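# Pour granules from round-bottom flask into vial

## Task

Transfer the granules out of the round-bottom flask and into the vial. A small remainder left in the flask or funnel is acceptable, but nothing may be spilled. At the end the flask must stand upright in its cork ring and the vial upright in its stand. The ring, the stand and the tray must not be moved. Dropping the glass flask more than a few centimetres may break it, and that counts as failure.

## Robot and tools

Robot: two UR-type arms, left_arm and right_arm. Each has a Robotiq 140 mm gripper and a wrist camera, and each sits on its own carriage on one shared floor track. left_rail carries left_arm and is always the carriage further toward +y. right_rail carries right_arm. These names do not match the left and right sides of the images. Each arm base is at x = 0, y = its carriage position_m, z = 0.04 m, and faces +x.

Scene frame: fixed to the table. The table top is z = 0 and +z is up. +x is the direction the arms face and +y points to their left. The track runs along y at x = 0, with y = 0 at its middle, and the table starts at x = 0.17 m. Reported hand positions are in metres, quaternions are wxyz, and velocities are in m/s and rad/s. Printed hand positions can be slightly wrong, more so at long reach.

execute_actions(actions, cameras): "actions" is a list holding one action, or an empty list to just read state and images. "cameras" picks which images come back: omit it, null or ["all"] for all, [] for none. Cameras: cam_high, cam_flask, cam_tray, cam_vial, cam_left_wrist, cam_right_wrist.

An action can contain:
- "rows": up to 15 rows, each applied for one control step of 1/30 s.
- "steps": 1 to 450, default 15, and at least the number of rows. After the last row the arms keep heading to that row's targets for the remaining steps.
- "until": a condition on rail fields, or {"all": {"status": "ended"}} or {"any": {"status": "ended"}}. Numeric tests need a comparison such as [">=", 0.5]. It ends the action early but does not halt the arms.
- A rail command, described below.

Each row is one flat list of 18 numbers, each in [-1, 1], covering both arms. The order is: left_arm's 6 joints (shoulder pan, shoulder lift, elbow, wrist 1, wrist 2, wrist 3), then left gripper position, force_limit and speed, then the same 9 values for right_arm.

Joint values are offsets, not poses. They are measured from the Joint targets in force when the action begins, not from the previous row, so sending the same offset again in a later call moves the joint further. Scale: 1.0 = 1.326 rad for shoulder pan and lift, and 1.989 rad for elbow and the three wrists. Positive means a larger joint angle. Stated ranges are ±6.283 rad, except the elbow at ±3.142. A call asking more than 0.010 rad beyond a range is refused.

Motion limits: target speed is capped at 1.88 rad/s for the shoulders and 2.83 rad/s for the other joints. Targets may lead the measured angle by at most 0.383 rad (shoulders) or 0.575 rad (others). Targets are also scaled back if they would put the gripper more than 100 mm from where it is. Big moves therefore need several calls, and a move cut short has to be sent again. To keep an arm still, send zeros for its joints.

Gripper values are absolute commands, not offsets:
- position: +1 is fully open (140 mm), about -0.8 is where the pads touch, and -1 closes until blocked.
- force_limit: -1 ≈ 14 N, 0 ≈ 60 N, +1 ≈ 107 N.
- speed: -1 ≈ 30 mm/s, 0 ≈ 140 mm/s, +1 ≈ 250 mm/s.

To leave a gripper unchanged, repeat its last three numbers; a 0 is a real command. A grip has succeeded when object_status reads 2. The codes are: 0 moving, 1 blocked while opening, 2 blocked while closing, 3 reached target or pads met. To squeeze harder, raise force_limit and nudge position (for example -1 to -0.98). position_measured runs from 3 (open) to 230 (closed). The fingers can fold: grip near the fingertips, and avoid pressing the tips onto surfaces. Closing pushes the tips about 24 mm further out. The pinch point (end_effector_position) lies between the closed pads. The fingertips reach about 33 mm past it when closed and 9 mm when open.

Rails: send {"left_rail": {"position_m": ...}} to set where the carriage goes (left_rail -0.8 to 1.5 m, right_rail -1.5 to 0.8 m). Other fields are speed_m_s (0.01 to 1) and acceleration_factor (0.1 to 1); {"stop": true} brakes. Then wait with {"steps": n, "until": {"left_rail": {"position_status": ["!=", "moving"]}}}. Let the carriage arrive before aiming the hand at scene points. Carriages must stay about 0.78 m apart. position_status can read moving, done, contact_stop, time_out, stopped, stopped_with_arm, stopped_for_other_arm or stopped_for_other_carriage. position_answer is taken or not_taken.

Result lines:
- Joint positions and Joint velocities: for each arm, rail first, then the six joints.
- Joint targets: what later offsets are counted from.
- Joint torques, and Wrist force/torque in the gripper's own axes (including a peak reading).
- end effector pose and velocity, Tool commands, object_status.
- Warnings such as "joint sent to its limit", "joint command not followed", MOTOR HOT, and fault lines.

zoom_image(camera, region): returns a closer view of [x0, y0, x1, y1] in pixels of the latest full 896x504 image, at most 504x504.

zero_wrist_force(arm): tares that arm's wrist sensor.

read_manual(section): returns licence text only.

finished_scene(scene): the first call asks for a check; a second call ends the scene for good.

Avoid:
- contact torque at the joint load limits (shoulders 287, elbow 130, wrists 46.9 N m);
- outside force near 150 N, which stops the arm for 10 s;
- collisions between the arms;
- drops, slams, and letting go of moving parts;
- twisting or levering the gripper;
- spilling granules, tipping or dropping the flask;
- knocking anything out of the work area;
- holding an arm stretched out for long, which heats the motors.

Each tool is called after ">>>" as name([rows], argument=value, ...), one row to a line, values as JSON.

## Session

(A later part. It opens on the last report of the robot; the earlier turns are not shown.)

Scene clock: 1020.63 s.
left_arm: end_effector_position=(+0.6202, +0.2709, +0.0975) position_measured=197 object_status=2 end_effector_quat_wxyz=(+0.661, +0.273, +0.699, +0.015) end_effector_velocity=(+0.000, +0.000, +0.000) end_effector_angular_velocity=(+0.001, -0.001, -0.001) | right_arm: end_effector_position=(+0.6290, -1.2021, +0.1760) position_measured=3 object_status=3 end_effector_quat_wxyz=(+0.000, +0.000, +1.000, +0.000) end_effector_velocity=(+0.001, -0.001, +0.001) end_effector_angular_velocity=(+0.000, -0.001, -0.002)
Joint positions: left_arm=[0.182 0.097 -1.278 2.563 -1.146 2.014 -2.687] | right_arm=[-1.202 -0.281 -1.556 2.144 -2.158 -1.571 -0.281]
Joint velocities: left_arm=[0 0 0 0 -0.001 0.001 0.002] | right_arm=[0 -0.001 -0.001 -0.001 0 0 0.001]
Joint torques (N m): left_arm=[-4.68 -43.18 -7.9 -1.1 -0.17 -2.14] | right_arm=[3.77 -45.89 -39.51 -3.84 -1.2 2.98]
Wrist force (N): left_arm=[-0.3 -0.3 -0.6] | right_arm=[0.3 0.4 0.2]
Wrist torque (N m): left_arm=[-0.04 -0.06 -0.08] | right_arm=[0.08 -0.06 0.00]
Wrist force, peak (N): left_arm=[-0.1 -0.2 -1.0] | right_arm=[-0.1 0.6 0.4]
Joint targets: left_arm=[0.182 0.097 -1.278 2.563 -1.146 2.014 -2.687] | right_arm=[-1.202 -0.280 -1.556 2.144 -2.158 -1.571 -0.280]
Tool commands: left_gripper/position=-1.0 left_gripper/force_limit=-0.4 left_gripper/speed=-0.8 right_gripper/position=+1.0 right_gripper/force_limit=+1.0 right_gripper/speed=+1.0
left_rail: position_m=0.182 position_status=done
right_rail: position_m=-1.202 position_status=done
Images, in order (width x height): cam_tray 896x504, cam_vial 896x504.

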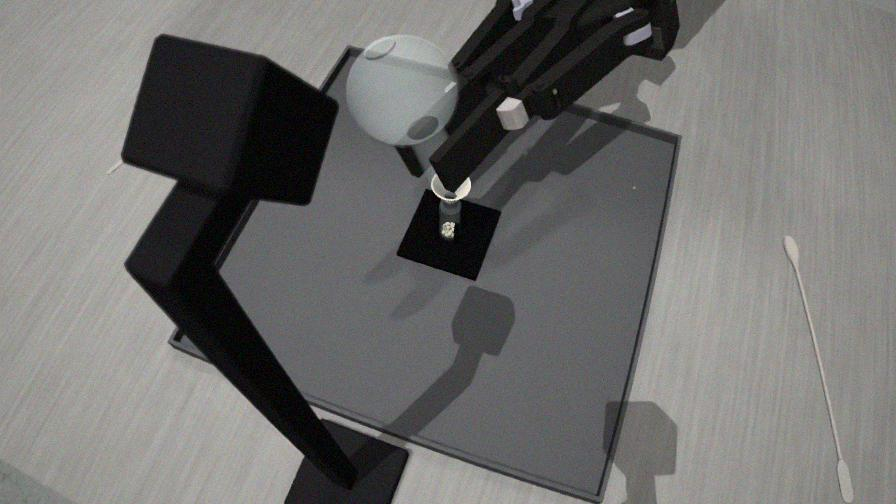

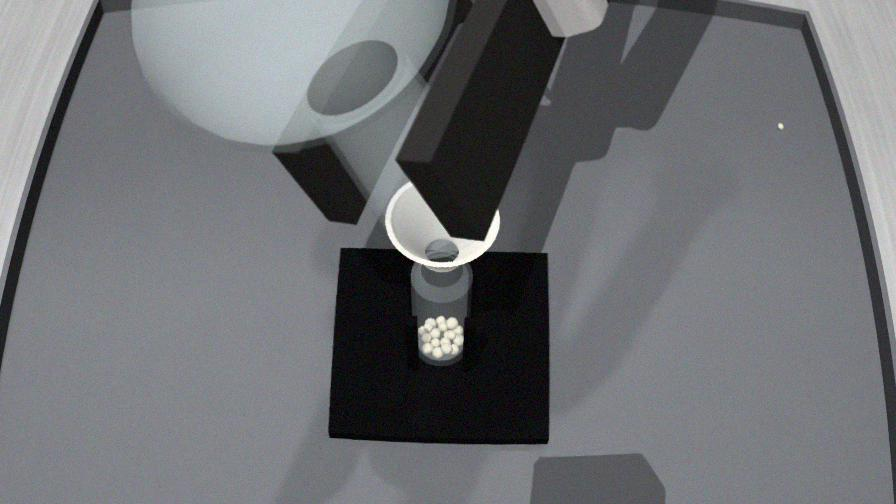

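>>> execute_actions([
  {"rows":[[0,-0.00059,-0.00003,0.00042,0,0,-1,-0.4,-0.8,0,0,0,0,0,0,1,1,1],[0,-0.00419,-0.0002,0.003,0,0,-1,-0.4,-0.8,0,0,0,0,0,0,1,1,1],[0,-0.0126,-0.00063,0.00903,0,0,-1,-0.4,-0.8,0,0,0,0,0,0,1,1,1],[0,-0.02634,-0.00142,0.01898,0,0,-1,-0.4,-0.8,0,0,0,0,0,0,1,1,1],[0,-0.04491,-0.00268,0.03262,0,0,-1,-0.4,-0.8,0,0,0,0,0,0,1,1,1],[0,-0.06712,-0.00448,0.04922,0,0.00301,-1,-0.4,-0.8,0,0,0,0,0,0,1,1,1],[0,-0.09132,-0.00682,0.0677,0,0.02035,-1,-0.4,-0.8,0,0,0,0,0,0,1,1,1],[0,-0.11567,-0.00963,0.08675,0,0.05729,-1,-0.4,-0.8,0,0,0,0,0,0,1,1,1],[0,-0.1385,-0.01271,0.10504,0,0.11152,-1,-0.4,-0.8,0,0,0,0,0,0,1,1,1],[0,-0.15831,-0.01576,0.1213,0,0.17565,-1,-0.4,-0.8,0,0,0,0,0,0,1,1,1],[0,-0.17414,-0.01846,0.13456,0,0.23978,-1,-0.4,-0.8,0,0,0,0,0,0,1,1,1],[0,-0.18541,-0.02056,0.14417,0,0.29401,-1,-0.4,-0.8,0,0,0,0,0,0,1,1,1],[0,-0.19214,-0.02187,0.14996,0,0.33096,-1,-0.4,-0.8,0,0,0,0,0,0,1,1,1],[0,-0.19499,-0.02244,0.15243,0,0.34829,-1,-0.4,-0.8,0,0,0,0,0,0,1,1,1],[0,-0.19545,-0.02253,0.15284,0,0.3513,-1,-0.4,-0.8,0,0,0,0,0,0,1,1,1]],"steps":26},
], cameras=["cam_vial", "cam_tray"])

Scene clock: 1103.13 s.
left_arm: end_effector_position=(+0.6207, +0.2709, +0.1965) position_measured=197 object_status=2 end_effector_quat_wxyz=(+0.616, +0.495, +0.563, +0.240) end_effector_velocity=(+0.000, +0.000, +0.000) end_effector_angular_velocity=(+0.004, -0.001, +0.000) | right_arm: end_effector_position=(+0.6290, -1.2021, +0.1760) position_measured=3 object_status=3 end_effector_quat_wxyz=(+0.000, +0.000, +1.000, +0.000) end_effector_velocity=(+0.001, -0.001, -0.001) end_effector_angular_velocity=(+0.001, +0.000, -0.001)
Joint positions: left_arm=[0.182 0.097 -1.537 2.519 -0.842 2.014 -1.989] | right_arm=[-1.202 -0.281 -1.556 2.144 -2.158 -1.571 -0.28]
Joint velocities: left_arm=[0 -0.001 -0.001 0 0.001 -0.001 0.004] | right_arm=[0 -0.002 0.001 0 -0.001 0.001 0]
Joint torques (N m): left_arm=[-3.87 -41.64 -36.19 -0.79 -0.43 2.97] | right_arm=[4.2 -44.9 -38.62 -3.8 -0.61 2.49]
Wrist force (N): left_arm=[-0.1 -0.2 -0.5] | right_arm=[0.1 0.1 0.0]
Wrist torque (N m): left_arm=[0.15 -0.02 -0.07] | right_arm=[0.03 -0.02 0.01]
Wrist force, peak (N): left_arm=[2.3 -1.5 -0.5] | right_arm=[0.5 0.4 0.4]
Joint targets: left_arm=[0.182 0.097 -1.537 2.519 -0.842 2.014 -1.989] | right_arm=[-1.202 -0.280 -1.556 2.144 -2.158 -1.571 -0.280]
left_rail: position_m=0.182 position_status=done
right_rail: position_m=-1.202 position_status=done
Images, in order (width x height): cam_tray 896x504, cam_vial 896x504.

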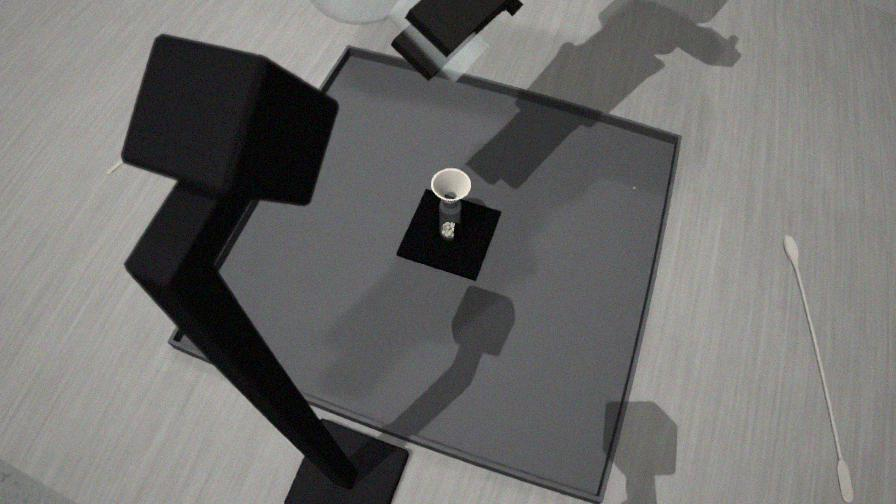

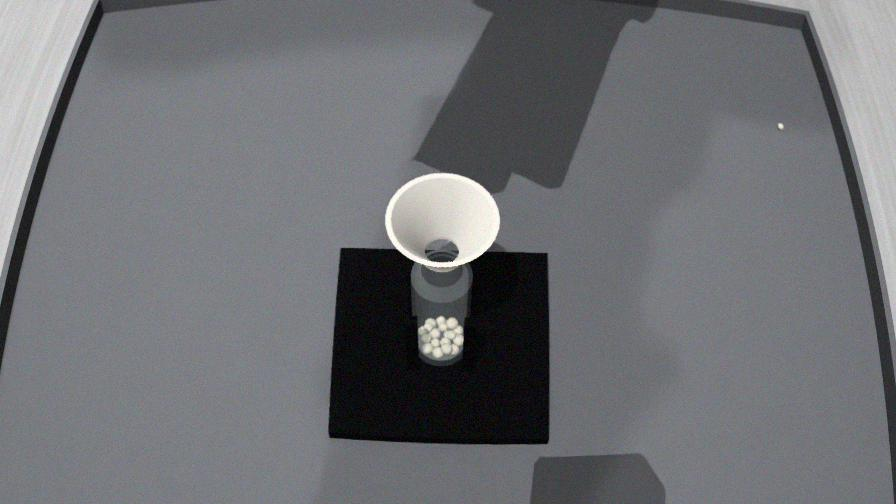

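>>> zoom_image(camera="cam_tray", region=[330, 30, 720, 270])

>>> zoom_image(camera="cam_vial", region=[740, 90, 830, 160])

Scaled by 1.292 from the camera's 896x504 image, which has a finer 1280x720 frame.

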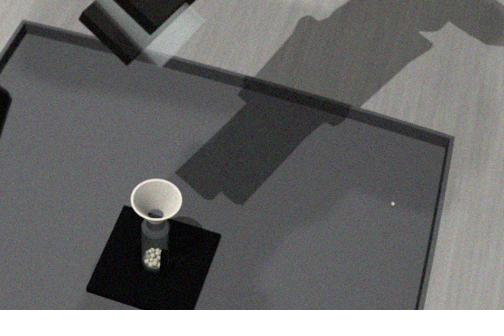

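Scaled by 5.600 from the camera's 896x504 image, which has a finer 1280x720 frame.

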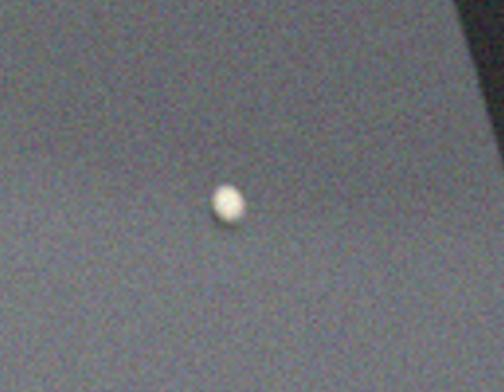

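>>> execute_actions([
  {"left_rail":{"position_m":0.815},"rows":[[-0.00003,0.00021,0.00001,-0.00034,-0.00002,0.003,-1,-0.4,-0.8,0,0,0,0,0,0,1,1,1],[-0.00019,0.00148,0.00011,-0.00244,-0.00011,0.013,-1,-0.4,-0.8,0,0,0,0,0,0,1,1,1],[-0.00058,0.00445,0.00032,-0.00735,-0.00033,0.033,-1,-0.4,-0.8,0,0,0,0,0,0,1,1,1],[-0.00122,0.00937,0.00067,-0.01548,-0.00069,0.063,-1,-0.4,-0.8,0,0,0,0,0,0,1,1,1],[-0.0021,0.01614,0.00116,-0.02665,-0.00119,0.101,-1,-0.4,-0.8,0,0,0,0,0,0,1,1,1],[-0.00318,0.0244,0.00175,-0.0403,-0.00179,0.143,-1,-0.4,-0.8,0,0,0,0,0,0,1,1,1],[-0.00439,0.03365,0.00242,-0.05557,-0.00247,0.187,-1,-0.4,-0.8,0,0,0,0,0,0,1,1,1],[-0.00564,0.04323,0.0031,-0.07139,-0.00318,0.231,-1,-0.4,-0.8,0,0,0,0,0,0,1,1,1],[-0.00684,0.05247,0.00377,-0.08667,-0.00386,0.275,-1,-0.4,-0.8,0,0,0,0,0,0,1,1,1],[-0.00792,0.06074,0.00436,-0.10032,-0.00446,0.319,-1,-0.4,-0.8,0,0,0,0,0,0,1,1,1],[-0.0088,0.0675,0.00485,-0.11149,-0.00496,0.363,-1,-0.4,-0.8,0,0,0,0,0,0,1,1,1],[-0.00945,0.07242,0.0052,-0.11962,-0.00532,0.407,-1,-0.4,-0.8,0,0,0,0,0,0,1,1,1],[-0.00983,0.0754,0.00541,-0.12453,-0.00554,0.451,-1,-0.4,-0.8,0,0,0,0,0,0,1,1,1],[-0.01,0.07667,0.0055,-0.12662,-0.00563,0.495,-1,-0.4,-0.8,0,0,0,0,0,0,1,1,1],[-0.01003,0.07687,0.00552,-0.12697,-0.00565,1.0,-1,-0.4,-0.8,0,0,0,0,0,0,1,1,1]],"steps":90,"until":{"any":{"status":"ended"}}},
], cameras=["cam_flask", "cam_left_wrist"])

Scene clock: 1127.40 s.
left_arm: end_effector_position=(+0.6493, +0.9009, +0.2002) position_measured=197 object_status=2 end_effector_quat_wxyz=(+0.123, +0.696, -0.123, +0.697) end_effector_velocity=(-0.001, +0.001, -0.001) end_effector_angular_velocity=(-0.001, +0.002, -0.001) | right_arm: end_effector_position=(+0.6290, -1.2021, +0.1760) position_measured=3 object_status=3 end_effector_quat_wxyz=(+0.000, +0.000, +1.000, +0.000) end_effector_velocity=(+0.000, -0.001, -0.001) end_effector_angular_velocity=(+0.001, +0.001, -0.001)
Joint positions: left_arm=[0.815 0.084 -1.435 2.53 -1.095 2.003 0] | right_arm=[-1.202 -0.281 -1.556 2.144 -2.158 -1.571 -0.281]
Joint velocities: left_arm=[0.002 0 0 0.001 0.001 0.001 -0.001] | right_arm=[0 -0.001 0.001 0 0 0 0]
Joint torques (N m): left_arm=[-9.18 -24.47 -14.83 -4.45 -2.53 2.97] | right_arm=[5.8 -46.98 -40.58 -3.63 -0.59 2.16]
Wrist force (N): left_arm=[-2.3 -1.0 0.0] | right_arm=[0.0 -0.1 0.3]
Wrist torque (N m): left_arm=[0.01 0.28 -0.02] | right_arm=[-0.01 0.01 0.01]
Wrist force, peak (N): left_arm=[-2.4 -2.5 -0.8] | right_arm=[0.5 0.5 -0.1]
Joint targets: left_arm=[0.815 0.084 -1.435 2.530 -1.095 2.003 0.000] | right_arm=[-1.202 -0.280 -1.556 2.144 -2.158 -1.571 -0.280]
left_rail: position_m=0.815 position_status=done
right_rail: position_m=-1.202 position_status=done
Images, in order (width x height): cam_flask 896x504, cam_left_wrist 896x504.

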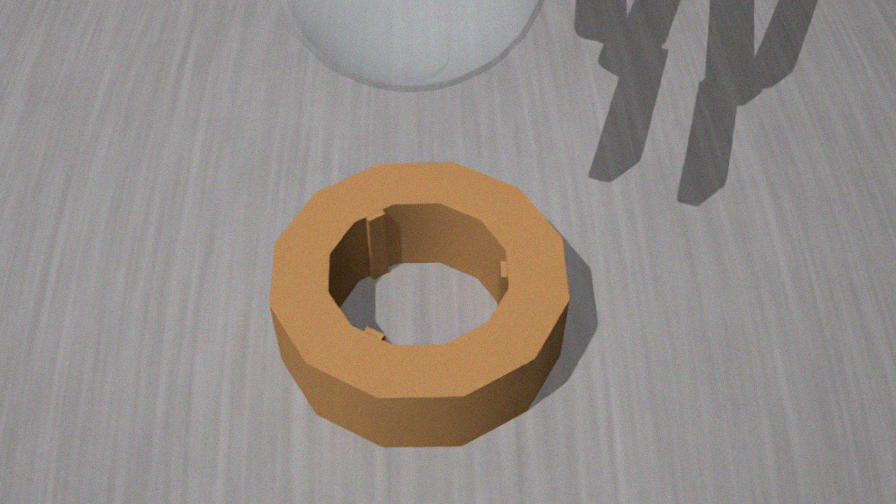

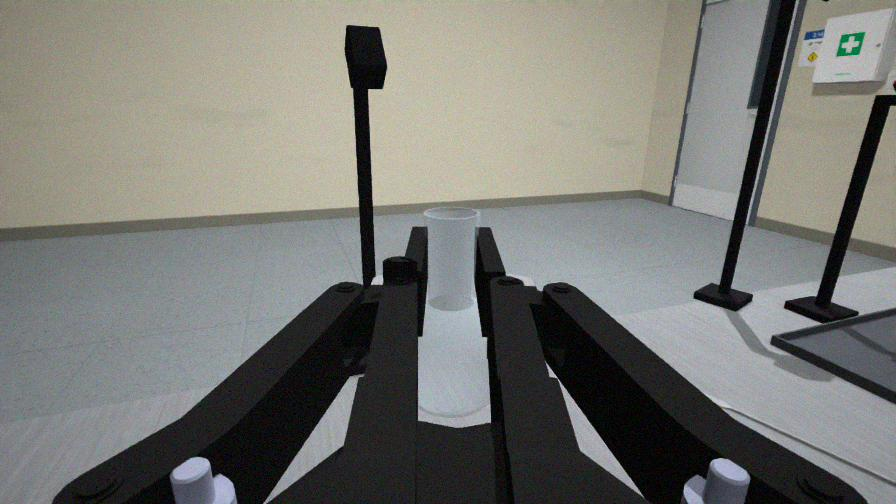

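>>> execute_actions([
  {"rows":[[0,0.00047,0.00006,-0.00038,0,0,-1,-0.4,-0.8,0,0,0,0,0,0,1,1,1],[0,0.00336,0.00043,-0.00268,0,0,-1,-0.4,-0.8,0,0,0,0,0,0,1,1,1],[0,0.01017,0.00128,-0.00806,0,0,-1,-0.4,-0.8,0,0,0,0,0,0,1,1,1],[0,0.0215,0.00262,-0.01695,0,0,-1,-0.4,-0.8,0,0,0,0,0,0,1,1,1],[0,0.03725,0.00431,-0.02915,0,0,-1,-0.4,-0.8,0,0,0,0,0,0,1,1,1],[0,0.05673,0.00617,-0.04399,0,0,-1,-0.4,-0.8,0,0,0,0,0,0,1,1,1],[0,0.07886,0.00797,-0.06054,0,0,-1,-0.4,-0.8,0,0,0,0,0,0,1,1,1],[0,0.10214,0.00951,-0.07761,0,0,-1,-0.4,-0.8,0,0,0,0,0,0,1,1,1],[0,0.12496,0.0107,-0.09401,0,0,-1,-0.4,-0.8,0,0,0,0,0,0,1,1,1],[0,0.14565,0.01151,-0.10862,0,0,-1,-0.4,-0.8,0,0,0,0,0,0,1,1,1],[0,0.1628,0.012,-0.12053,0,0,-1,-0.4,-0.8,0,0,0,0,0,0,1,1,1],[0,0.17538,0.01225,-0.12917,0,0,-1,-0.4,-0.8,0,0,0,0,0,0,1,1,1],[0,0.18303,0.01236,-0.13439,0,0,-1,-0.4,-0.8,0,0,0,0,0,0,1,1,1],[0,0.18631,0.0124,-0.13661,0,0,-1,-0.4,-0.8,0,0,0,0,0,0,1,1,1],[0,0.18685,0.01241,-0.13697,0,0,-1,-0.4,-0.8,0,0,0,0,0,0,1,1,1]],"steps":26},
], cameras=["cam_flask"])

Scene clock: 1160.47 s.
left_arm: end_effector_position=(+0.6494, +0.9010, +0.1097) position_measured=197 object_status=2 end_effector_quat_wxyz=(+0.123, +0.696, -0.123, +0.697) end_effector_velocity=(+0.000, +0.000, -0.001) end_effector_angular_velocity=(-0.001, +0.000, +0.000) | right_arm: end_effector_position=(+0.6290, -1.2021, +0.1760) position_measured=3 object_status=3 end_effector_quat_wxyz=(+0.000, +0.000, +1.000, +0.000) end_effector_velocity=(+0.000, +0.000, +0.000) end_effector_angular_velocity=(-0.001, +0.001, +0.000)
Joint positions: left_arm=[0.815 0.084 -1.188 2.554 -1.367 2.003 0] | right_arm=[-1.202 -0.281 -1.556 2.144 -2.158 -1.571 -0.28]
Joint velocities: left_arm=[0 0 0.003 0 -0.003 0 -0.001] | right_arm=[0 0 0.001 0 0.001 -0.001 0.001]
Joint torques (N m): left_arm=[6.58 -32.96 -0.72 -5.1 -2.34 2.74] | right_arm=[4.71 -47.18 -40.15 -3.75 -1.01 2.36]
Wrist force (N): left_arm=[-2.1 -1.1 0.4] | right_arm=[0.2 -0.1 0.0]
Wrist torque (N m): left_arm=[-0.07 0.20 -0.05] | right_arm=[-0.03 -0.04 0.00]
Wrist force, peak (N): left_arm=[-4.3 -1.0 0.9] | right_arm=[0.5 0.4 0.2]
Joint targets: left_arm=[0.815 0.084 -1.188 2.554 -1.367 2.003 0.000] | right_arm=[-1.202 -0.280 -1.556 2.144 -2.158 -1.571 -0.280]
left_rail: position_m=0.815 position_status=done
right_rail: position_m=-1.202 position_status=done
Images, in order (width x height): cam_flask 896x504.

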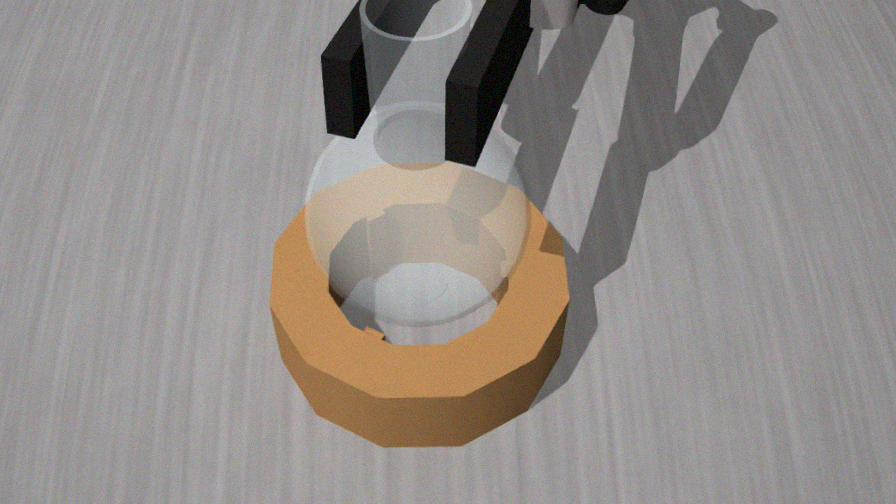

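>>> execute_actions([
  {"rows":[[0,0.00004,0,-0.00003,0,0,-1,-0.4,-0.8,0,0,0,0,0,0,1,1,1],[0,0.00029,0,-0.00019,0,0,-1,-0.4,-0.8,0,0,0,0,0,0,1,1,1],[0,0.00087,0.00001,-0.00059,0,0,-1,-0.4,-0.8,0,0,0,0,0,0,1,1,1],[0,0.00183,0.00001,-0.00123,0,0,-1,-0.4,-0.8,0,0,0,0,0,0,1,1,1],[0,0.00315,0.00002,-0.00212,0,0,-1,-0.4,-0.8,0,0,0,0,0,0,1,1,1],[0,0.00477,0.00003,-0.00321,0,0,-1,-0.4,-0.8,0,0,0,0,0,0,1,1,1],[0,0.00658,0.00004,-0.00443,0,0,-1,-0.4,-0.8,0,0,0,0,0,0,1,1,1],[0,0.00845,0.00005,-0.00569,0,0,-1,-0.4,-0.8,0,0,0,0,0,0,1,1,1],[0,0.01025,0.00007,-0.00691,0,0,-1,-0.4,-0.8,0,0,0,0,0,0,1,1,1],[0,0.01187,0.00008,-0.00799,0,0,-1,-0.4,-0.8,0,0,0,0,0,0,1,1,1],[0,0.01319,0.00008,-0.00888,0,0,-1,-0.4,-0.8,0,0,0,0,0,0,1,1,1],[0,0.01415,0.00009,-0.00953,0,0,-1,-0.4,-0.8,0,0,0,0,0,0,1,1,1],[0,0.01473,0.00009,-0.00992,0,0,-1,-0.4,-0.8,0,0,0,0,0,0,1,1,1],[0,0.01498,0.00009,-0.01009,0,0,-1,-0.4,-0.8,0,0,0,0,0,0,1,1,1],[0,0.01502,0.0001,-0.01012,0,0,-1,-0.4,-0.8,0,0,0,0,0,0,1,1,1]],"steps":24},
], cameras=["cam_flask", "cam_left_wrist"])

Scene clock: 1176.07 s.
left_arm: end_effector_position=(+0.6494, +0.9010, +0.1027) position_measured=197 object_status=2 end_effector_quat_wxyz=(+0.123, +0.696, -0.123, +0.697) end_effector_velocity=(-0.001, +0.000, -0.001) end_effector_angular_velocity=(+0.001, +0.001, +0.000) | right_arm: end_effector_position=(+0.6290, -1.2021, +0.1760) position_measured=3 object_status=3 end_effector_quat_wxyz=(+0.000, +0.000, +1.000, +0.000) end_effector_velocity=(+0.000, -0.001, +0.000) end_effector_angular_velocity=(-0.001, +0.000, -0.001)
Joint positions: left_arm=[0.815 0.084 -1.168 2.554 -1.387 2.003 0] | right_arm=[-1.202 -0.281 -1.556 2.144 -2.158 -1.571 -0.281]
Joint velocities: left_arm=[0 0 0.001 0.001 -0.001 0 0.001] | right_arm=[0 -0.001 0.001 0 0 -0.001 0]
Joint torques (N m): left_arm=[7.41 -37.46 -0.43 -4.51 -2.19 3] | right_arm=[3.57 -44.59 -39.3 -3.48 -0.53 2.45]
Wrist force (N): left_arm=[-1.6 -1.0 0.1] | right_arm=[0.3 0.0 -0.2]
Wrist torque (N m): left_arm=[-0.04 0.25 -0.03] | right_arm=[0.00 -0.06 0.01]
Wrist force, peak (N): left_arm=[-2.7 -1.5 0.9] | right_arm=[0.2 0.4 0.4]
Joint targets: left_arm=[0.815 0.084 -1.168 2.554 -1.387 2.003 0.000] | right_arm=[-1.202 -0.280 -1.556 2.144 -2.158 -1.571 -0.280]
left_rail: position_m=0.815 position_status=done
right_rail: position_m=-1.202 position_status=done
Images, in order (width x height): cam_flask 896x504, cam_left_wrist 896x504.

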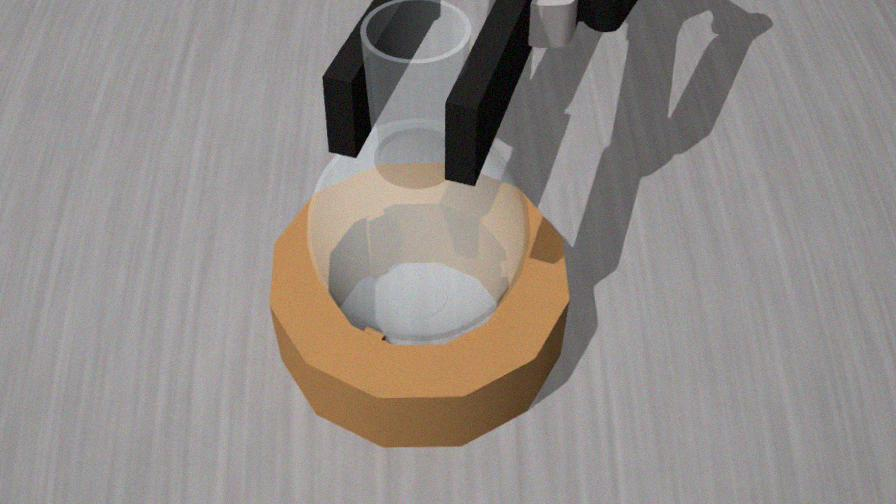

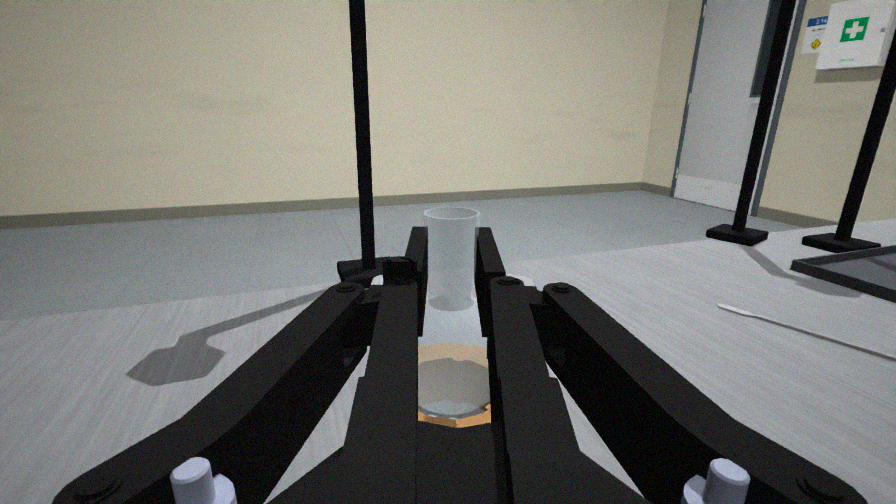

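>>> execute_actions([
  {"rows":[[0,0.00021,0,-0.00014,0,0,-1,-0.4,-0.8,0,0,0,0,0,0,1,1,1],[0,0.0006,0,-0.0004,0,0,-1,-0.4,-0.8,0,0,0,0,0,0,1,1,1],[0,0.00095,0,-0.00064,0,0,-1,-0.4,-0.8,0,0,0,0,0,0,1,1,1],[0,0.00127,0,-0.00086,0,0,-1,-0.4,-0.8,0,0,0,0,0,0,1,1,1]],"steps":12},
], cameras=[])

Scene clock: 1182.43 s.
left_arm: end_effector_position=(+0.6494, +0.9010, +0.1021) position_measured=197 object_status=2 end_effector_quat_wxyz=(+0.123, +0.696, -0.123, +0.697) end_effector_velocity=(+0.000, +0.000, +0.000) end_effector_angular_velocity=(+0.000, +0.000, -0.001) | right_arm: end_effector_position=(+0.6290, -1.2021, +0.1760) position_measured=3 object_status=3 end_effector_quat_wxyz=(+0.000, +0.000, +1.000, +0.000) end_effector_velocity=(+0.000, +0.001, -0.001) end_effector_angular_velocity=(+0.002, +0.001, +0.000)
Joint positions: left_arm=[0.815 0.084 -1.166 2.554 -1.389 2.003 0] | right_arm=[-1.202 -0.281 -1.556 2.144 -2.158 -1.571 -0.28]
Joint velocities: left_arm=[0 -0.001 0 0 0 0 0] | right_arm=[0 0.001 0.001 0 0 0.002 0]
Joint torques (N m): left_arm=[7.65 -33.67 -9.95 -3.62 -2.35 2.75] | right_arm=[5.12 -44.09 -40.55 -3.55 -1.01 2.58]
Wrist force (N): left_arm=[1.6 -0.8 0.5] | right_arm=[-0.1 0.3 0.1]
Wrist torque (N m): left_arm=[-0.04 0.26 -0.02] | right_arm=[0.06 0.03 0.01]
Wrist force, peak (N): left_arm=[-1.6 -1.6 0.9] | right_arm=[0.5 0.4 0.1]
Joint targets: left_arm=[0.815 0.084 -1.166 2.554 -1.389 2.003 0.000] | right_arm=[-1.202 -0.280 -1.556 2.144 -2.158 -1.571 -0.280]
left_rail: position_m=0.815 position_status=done
right_rail: position_m=-1.202 position_status=done
No camera images: "cameras" was empty.

>>> execute_actions([
  {"rows":[[0,0,0,0,0,0,0.0,-0.4,-0.8,0,0,0,0,0,0,1,1,1]],"steps":27},
], cameras=["cam_flask", "cam_left_wrist"])

Scene clock: 1187.83 s.
left_arm: end_effector_position=(+0.6494, +0.9010, +0.1021) position_measured=129 object_status=3 end_effector_quat_wxyz=(+0.123, +0.696, -0.123, +0.697) end_effector_velocity=(+0.000, -0.001, +0.000) end_effector_angular_velocity=(+0.000, -0.001, -0.001) | right_arm: end_effector_position=(+0.6290, -1.2021, +0.1760) position_measured=3 object_status=3 end_effector_quat_wxyz=(+0.000, +0.000, +1.000, +0.000) end_effector_velocity=(+0.000, +0.001, +0.000) end_effector_angular_velocity=(+0.000, +0.001, +0.002)
Joint positions: left_arm=[0.815 0.084 -1.166 2.554 -1.389 2.003 0] | right_arm=[-1.202 -0.281 -1.556 2.144 -2.158 -1.571 -0.28]
Joint velocities: left_arm=[0 -0.001 0 0 -0.001 0 0] | right_arm=[0 0.001 -0.001 0 0.002 0 0]
Joint torques (N m): left_arm=[7.21 -39.65 -18.47 -2.68 -2.06 2.6] | right_arm=[4.32 -44.31 -40.03 -3.53 -0.47 2.38]
Wrist force (N): left_arm=[-1.5 -1.1 0.7] | right_arm=[0.2 0.1 0.1]
Wrist torque (N m): left_arm=[-0.05 0.20 -0.03] | right_arm=[0.03 -0.04 0.00]
Wrist force, peak (N): left_arm=[-1.8 -1.5 0.9] | right_arm=[0.4 0.4 0.0]
Joint targets: left_arm=[0.815 0.084 -1.166 2.554 -1.389 2.003 0.000] | right_arm=[-1.202 -0.280 -1.556 2.144 -2.158 -1.571 -0.280]
left_rail: position_m=0.815 position_status=done
right_rail: position_m=-1.202 position_status=done
Images, in order (width x height): cam_flask 896x504, cam_left_wrist 896x504.

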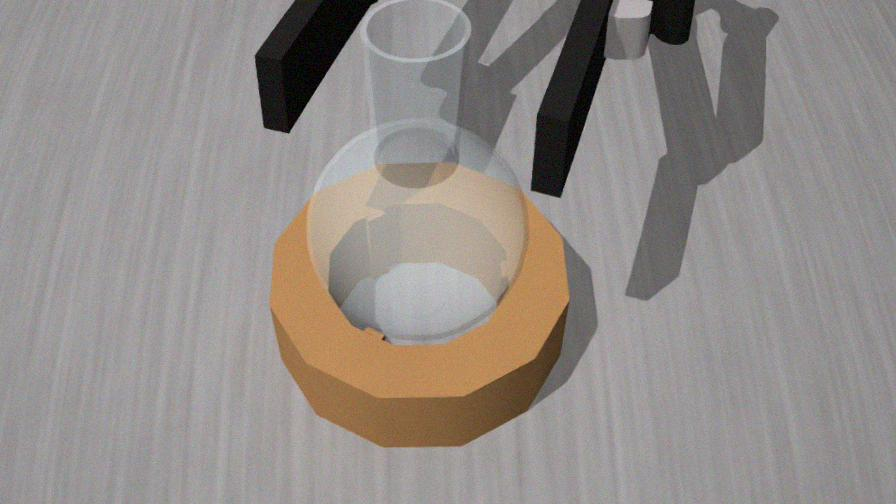

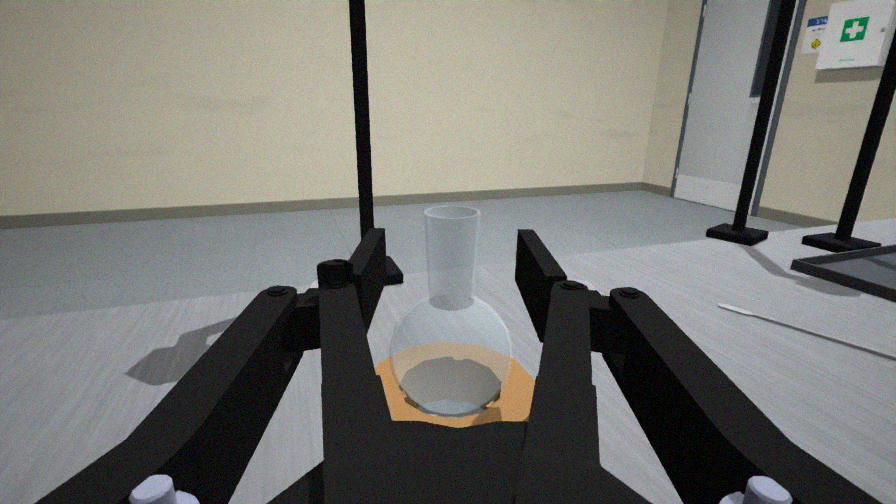

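>>> execute_actions([
  {"rows":[[0,-0.00059,0,0.00039,0,0,0.0,-0.4,-0.8,0,0,0,0,0,0,1,1,1],[0,-0.00416,-0.00002,0.00279,0,0,0.0,-0.4,-0.8,0,0,0,0,0,0,1,1,1],[0,-0.01251,-0.00007,0.00842,0,0,0.0,-0.4,-0.8,0,0,0,0,0,0,1,1,1],[0,-0.02624,-0.00025,0.01774,0,0,0.0,-0.4,-0.8,0,0,0,0,0,0,1,1,1],[0,-0.04492,-0.00065,0.0306,0,0,0.0,-0.4,-0.8,0,0,0,0,0,0,1,1,1],[0,-0.06746,-0.00139,0.04636,0,0,0.0,-0.4,-0.8,0,0,0,0,0,0,1,1,1],[0,-0.0923,-0.00254,0.06408,0,0,0.0,-0.4,-0.8,0,0,0,0,0,0,1,1,1],[0,-0.11761,-0.0041,0.08251,0,0,0.0,-0.4,-0.8,0,0,0,0,0,0,1,1,1],[0,-0.14164,-0.00595,0.10039,0,0,0.0,-0.4,-0.8,0,0,0,0,0,0,1,1,1],[0,-0.16278,-0.0079,0.11644,0,0,0.0,-0.4,-0.8,0,0,0,0,0,0,1,1,1],[0,-0.17985,-0.00971,0.12962,0,0,0.0,-0.4,-0.8,0,0,0,0,0,0,1,1,1],[0,-0.19213,-0.01113,0.13923,0,0,0.0,-0.4,-0.8,0,0,0,0,0,0,1,1,1],[0,-0.1995,-0.01204,0.14505,0,0,0.0,-0.4,-0.8,0,0,0,0,0,0,1,1,1],[0,-0.20263,-0.01244,0.14754,0,0,0.0,-0.4,-0.8,0,0,0,0,0,0,1,1,1],[0,-0.20314,-0.01251,0.14795,0,0,0.0,-0.4,-0.8,0,0,0,0,0,0,1,1,1]],"steps":24},
], cameras=["cam_high", "cam_flask", "cam_tray", "cam_vial", "cam_right_wrist"])

Scene clock: 1299.20 s.
left_arm: end_effector_position=(+0.6494, +0.9010, +0.2000) position_measured=129 object_status=3 end_effector_quat_wxyz=(+0.123, +0.696, -0.123, +0.697) end_effector_velocity=(+0.001, +0.000, +0.001) end_effector_angular_velocity=(-0.001, +0.000, +0.000) | right_arm: end_effector_position=(+0.6290, -1.2021, +0.1760) position_measured=3 object_status=3 end_effector_quat_wxyz=(+0.000, +0.000, +1.000, +0.000) end_effector_velocity=(+0.000, +0.000, +0.000) end_effector_angular_velocity=(+0.000, -0.001, +0.000)
Joint positions: left_arm=[0.815 0.084 -1.435 2.53 -1.095 2.003 0] | right_arm=[-1.202 -0.281 -1.556 2.144 -2.158 -1.571 -0.28]
Joint velocities: left_arm=[0 -0.001 -0.003 -0.001 0.003 -0.001 -0.001] | right_arm=[0 0 0 -0.001 0 0 0]
Joint torques (N m): left_arm=[6.27 -47.94 -32.09 -1.47 -2.38 2.54] | right_arm=[4.35 -46.03 -38.82 -3.88 -0.23 2.9]
Wrist force (N): left_arm=[-1.8 -0.9 0.2] | right_arm=[0.3 0.5 0.3]
Wrist torque (N m): left_arm=[0.02 0.28 -0.02] | right_arm=[0.10 -0.06 0.01]
Wrist force, peak (N): left_arm=[-4.2 -1.0 0.6] | right_arm=[0.1 0.6 0.3]
Joint targets: left_arm=[0.815 0.084 -1.435 2.530 -1.095 2.003 0.000] | right_arm=[-1.202 -0.280 -1.556 2.144 -2.158 -1.571 -0.280]
left_rail: position_m=0.815 position_status=done
right_rail: position_m=-1.202 position_status=done
Images, in order (width x height): cam_high 896x504, cam_flask 896x504, cam_tray 896x504, cam_vial 896x504, cam_right_wrist 896x504.

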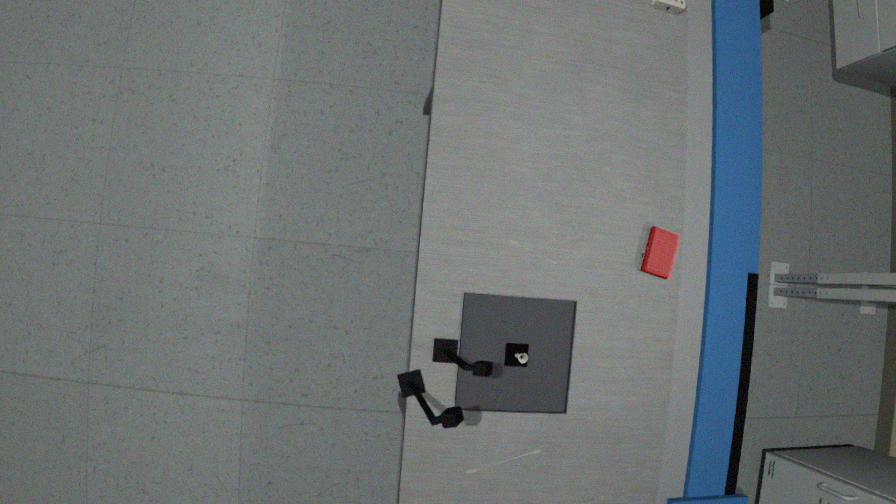

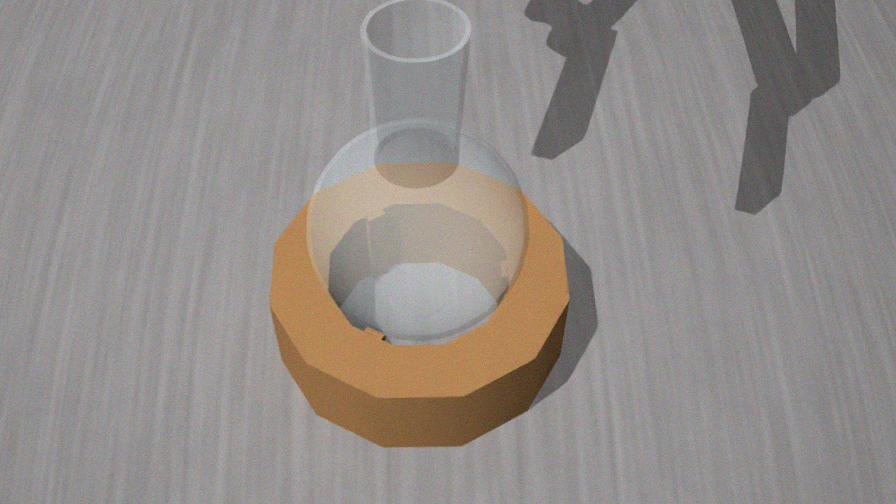

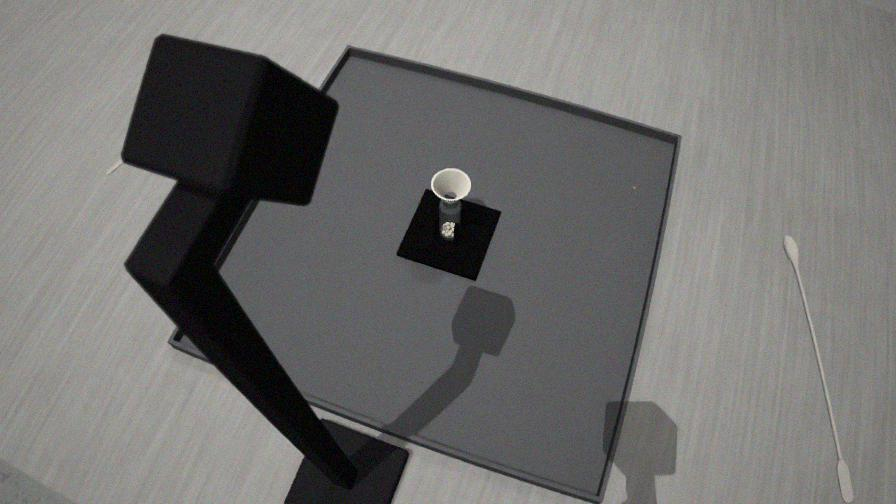

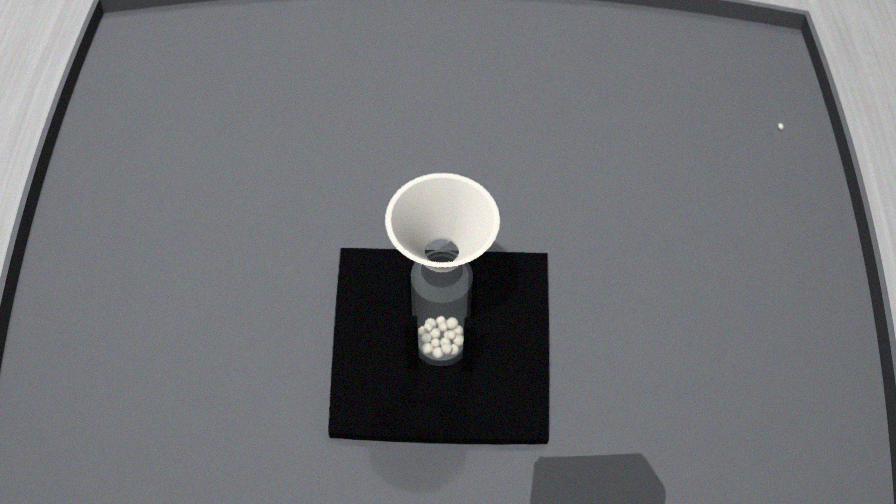

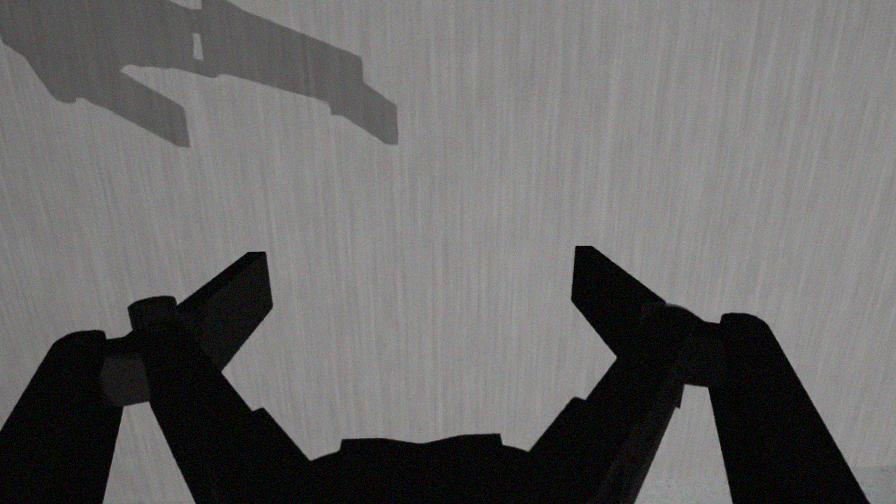

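>>> zoom_image(camera="cam_high", region=[450, 285, 590, 420])

>>> zoom_image(camera="cam_high", region=[530, 370, 590, 420])

Scaled by 3.600 from the camera's 896x504 image, which has a finer 1280x720 frame.

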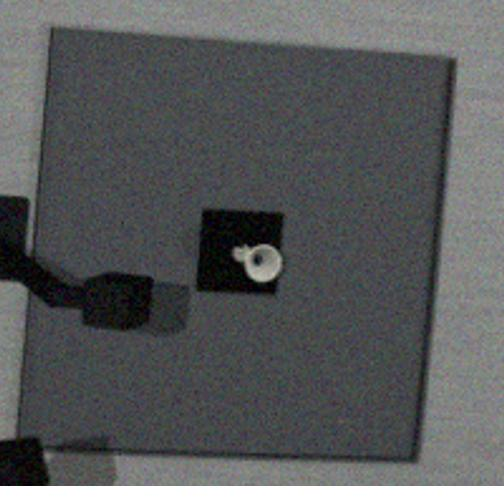

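Scaled by 8.400 from the camera's 896x504 image, which has a finer 1280x720 frame.

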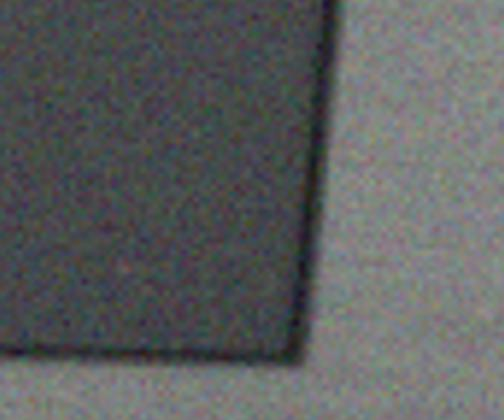

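>>> execute_actions([
  {"right_rail":{"position_m":0.02},"rows":[[0,0,0,0,0,0,0.0,-0.4,-0.8,0.00117,0.0003,-0.00014,-0.00005,0,0.00078,-0.68,-0.8,-0.5],[0,0,0,0,0,0,0.0,-0.4,-0.8,0.00834,0.0021,-0.00103,-0.00038,0,0.00556,-0.68,-0.8,-0.5],[0,0,0,0,0,0,0.0,-0.4,-0.8,0.02515,0.00633,-0.0031,-0.00114,0,0.01677,-0.68,-0.8,-0.5],[0,0,0,0,0,0,0.0,-0.4,-0.8,0.05295,0.01333,-0.00653,-0.0024,0,0.0353,-0.68,-0.8,-0.5],[0,0,0,0,0,0,0.0,-0.4,-0.8,0.09117,0.02295,-0.01125,-0.00413,0,0.06078,-0.68,-0.8,-0.5],[0,0,0,0,0,0,0.0,-0.4,-0.8,0.13787,0.0347,-0.01701,-0.00625,0,0.09191,-0.68,-0.8,-0.5],[0,0,0,0,0,0,0.0,-0.4,-0.8,0.19012,0.04785,-0.02346,-0.00862,0,0.12675,-0.68,-0.8,-0.5],[0,0,0,0,0,0,0.0,-0.4,-0.8,0.24425,0.06147,-0.03013,-0.01107,0,0.16283,-0.68,-0.8,-0.5],[0,0,0,0,0,0,0.0,-0.4,-0.8,0.2965,0.07462,-0.03658,-0.01344,0,0.19767,-0.68,-0.8,-0.5],[0,0,0,0,0,0,0.0,-0.4,-0.8,0.3432,0.08637,-0.04234,-0.01556,0,0.2288,-0.68,-0.8,-0.5],[0,0,0,0,0,0,0.0,-0.4,-0.8,0.38142,0.09599,-0.04706,-0.01729,0,0.25428,-0.68,-0.8,-0.5],[0,0,0,0,0,0,0.0,-0.4,-0.8,0.40922,0.10299,-0.05049,-0.01855,0,0.27281,-0.68,-0.8,-0.5],[0,0,0,0,0,0,0.0,-0.4,-0.8,0.42603,0.10722,-0.05256,-0.01931,0,0.28402,-0.68,-0.8,-0.5],[0,0,0,0,0,0,0.0,-0.4,-0.8,0.4332,0.10902,-0.05345,-0.01964,0,0.2888,-0.68,-0.8,-0.5],[0,0,0,0,0,0,0.0,-0.4,-0.8,0.43437,0.10932,-0.05359,-0.01969,0,0.28958,-0.68,-0.8,-0.5]],"steps":110,"until":{"any":{"status":"ended"}}},
], cameras=["cam_vial", "cam_right_wrist"])

Scene clock: 1410.23 s.
left_arm: end_effector_position=(+0.6494, +0.9010, +0.2002) position_measured=129 object_status=3 end_effector_quat_wxyz=(+0.123, +0.696, -0.123, +0.697) end_effector_velocity=(+0.001, +0.000, +0.001) end_effector_angular_velocity=(+0.002, -0.003, +0.000) | right_arm: end_effector_position=(+0.6005, +0.3846, +0.1504) position_measured=214 object_status=3 end_effector_quat_wxyz=(+0.000, +0.000, +1.000, +0.000) end_effector_velocity=(-0.001, +0.001, +0.000) end_effector_angular_velocity=(+0.000, +0.000, +0.000)
Joint positions: left_arm=[0.815 0.084 -1.435 2.53 -1.095 2.003 0] | right_arm=[0.02 0.295 -1.411 2.037 -2.197 -1.571 0.295]
Joint velocities: left_arm=[0 0 0 -0.001 0 0 0.002] | right_arm=[0.001 0.001 -0.001 0.001 0 0 0.001]
Joint torques (N m): left_arm=[8.56 -49.31 -17.47 -2.65 -1.99 2.63] | right_arm=[15.48 -47.58 -42.81 -6.19 -0.43 4]
Wrist force (N): left_arm=[-1.7 -1.0 0.4] | right_arm=[-0.4 0.3 1.1]
Wrist torque (N m): left_arm=[0.01 0.26 -0.02] | right_arm=[0.04 0.07 -0.03]
Wrist force, peak (N): left_arm=[-1.9 -1.3 0.8] | right_arm=[1.1 -7.9 0.1]
Joint targets: left_arm=[0.815 0.084 -1.435 2.530 -1.095 2.003 0.000] | right_arm=[0.020 0.295 -1.411 2.037 -2.197 -1.571 0.295]
left_rail: position_m=0.815 position_status=done
right_rail: position_m=0.020 position_status=done
Images, in order (width x height): cam_vial 896x504, cam_right_wrist 896x504.

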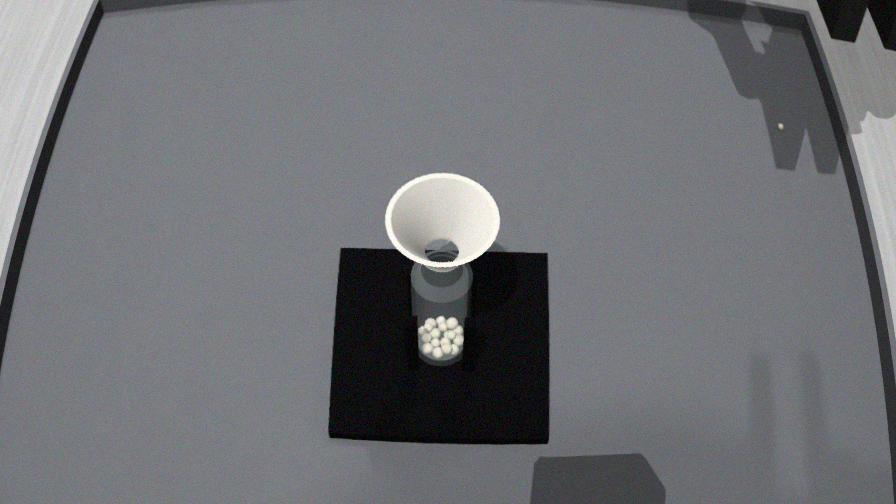

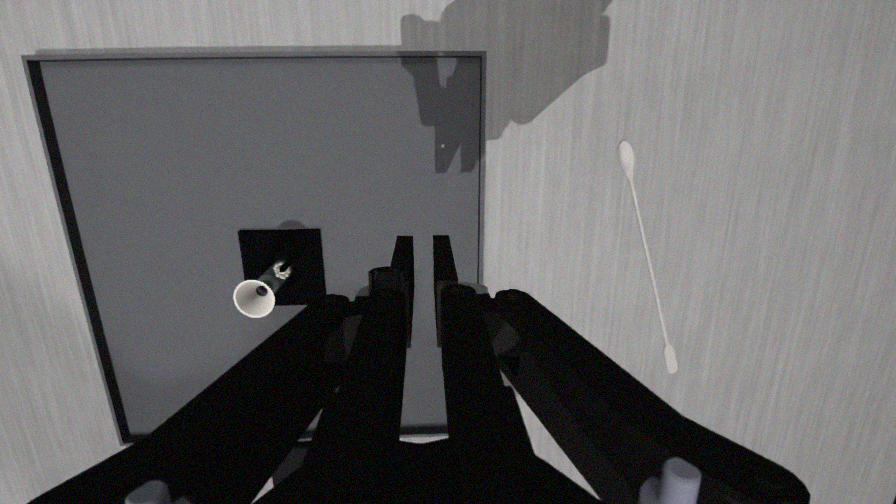

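>>> zoom_image(camera="cam_right_wrist", region=[390, 100, 510, 190])

>>> zoom_image(camera="cam_right_wrist", region=[210, 200, 350, 330])

Scaled by 4.200 from the camera's 896x504 image, which has a finer 1280x720 frame.

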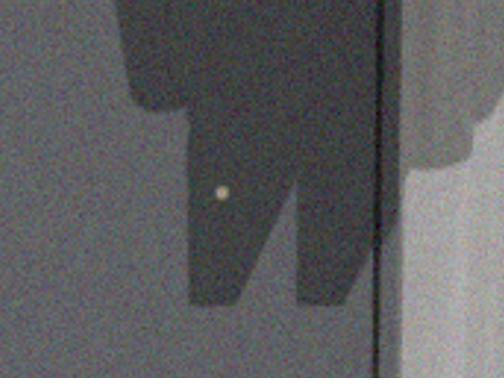

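Scaled by 3.600 from the camera's 896x504 image, which has a finer 1280x720 frame.

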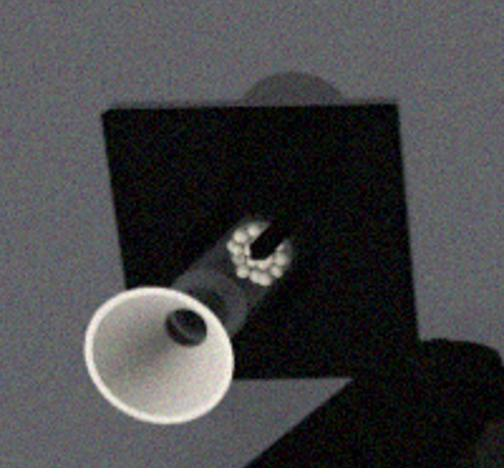

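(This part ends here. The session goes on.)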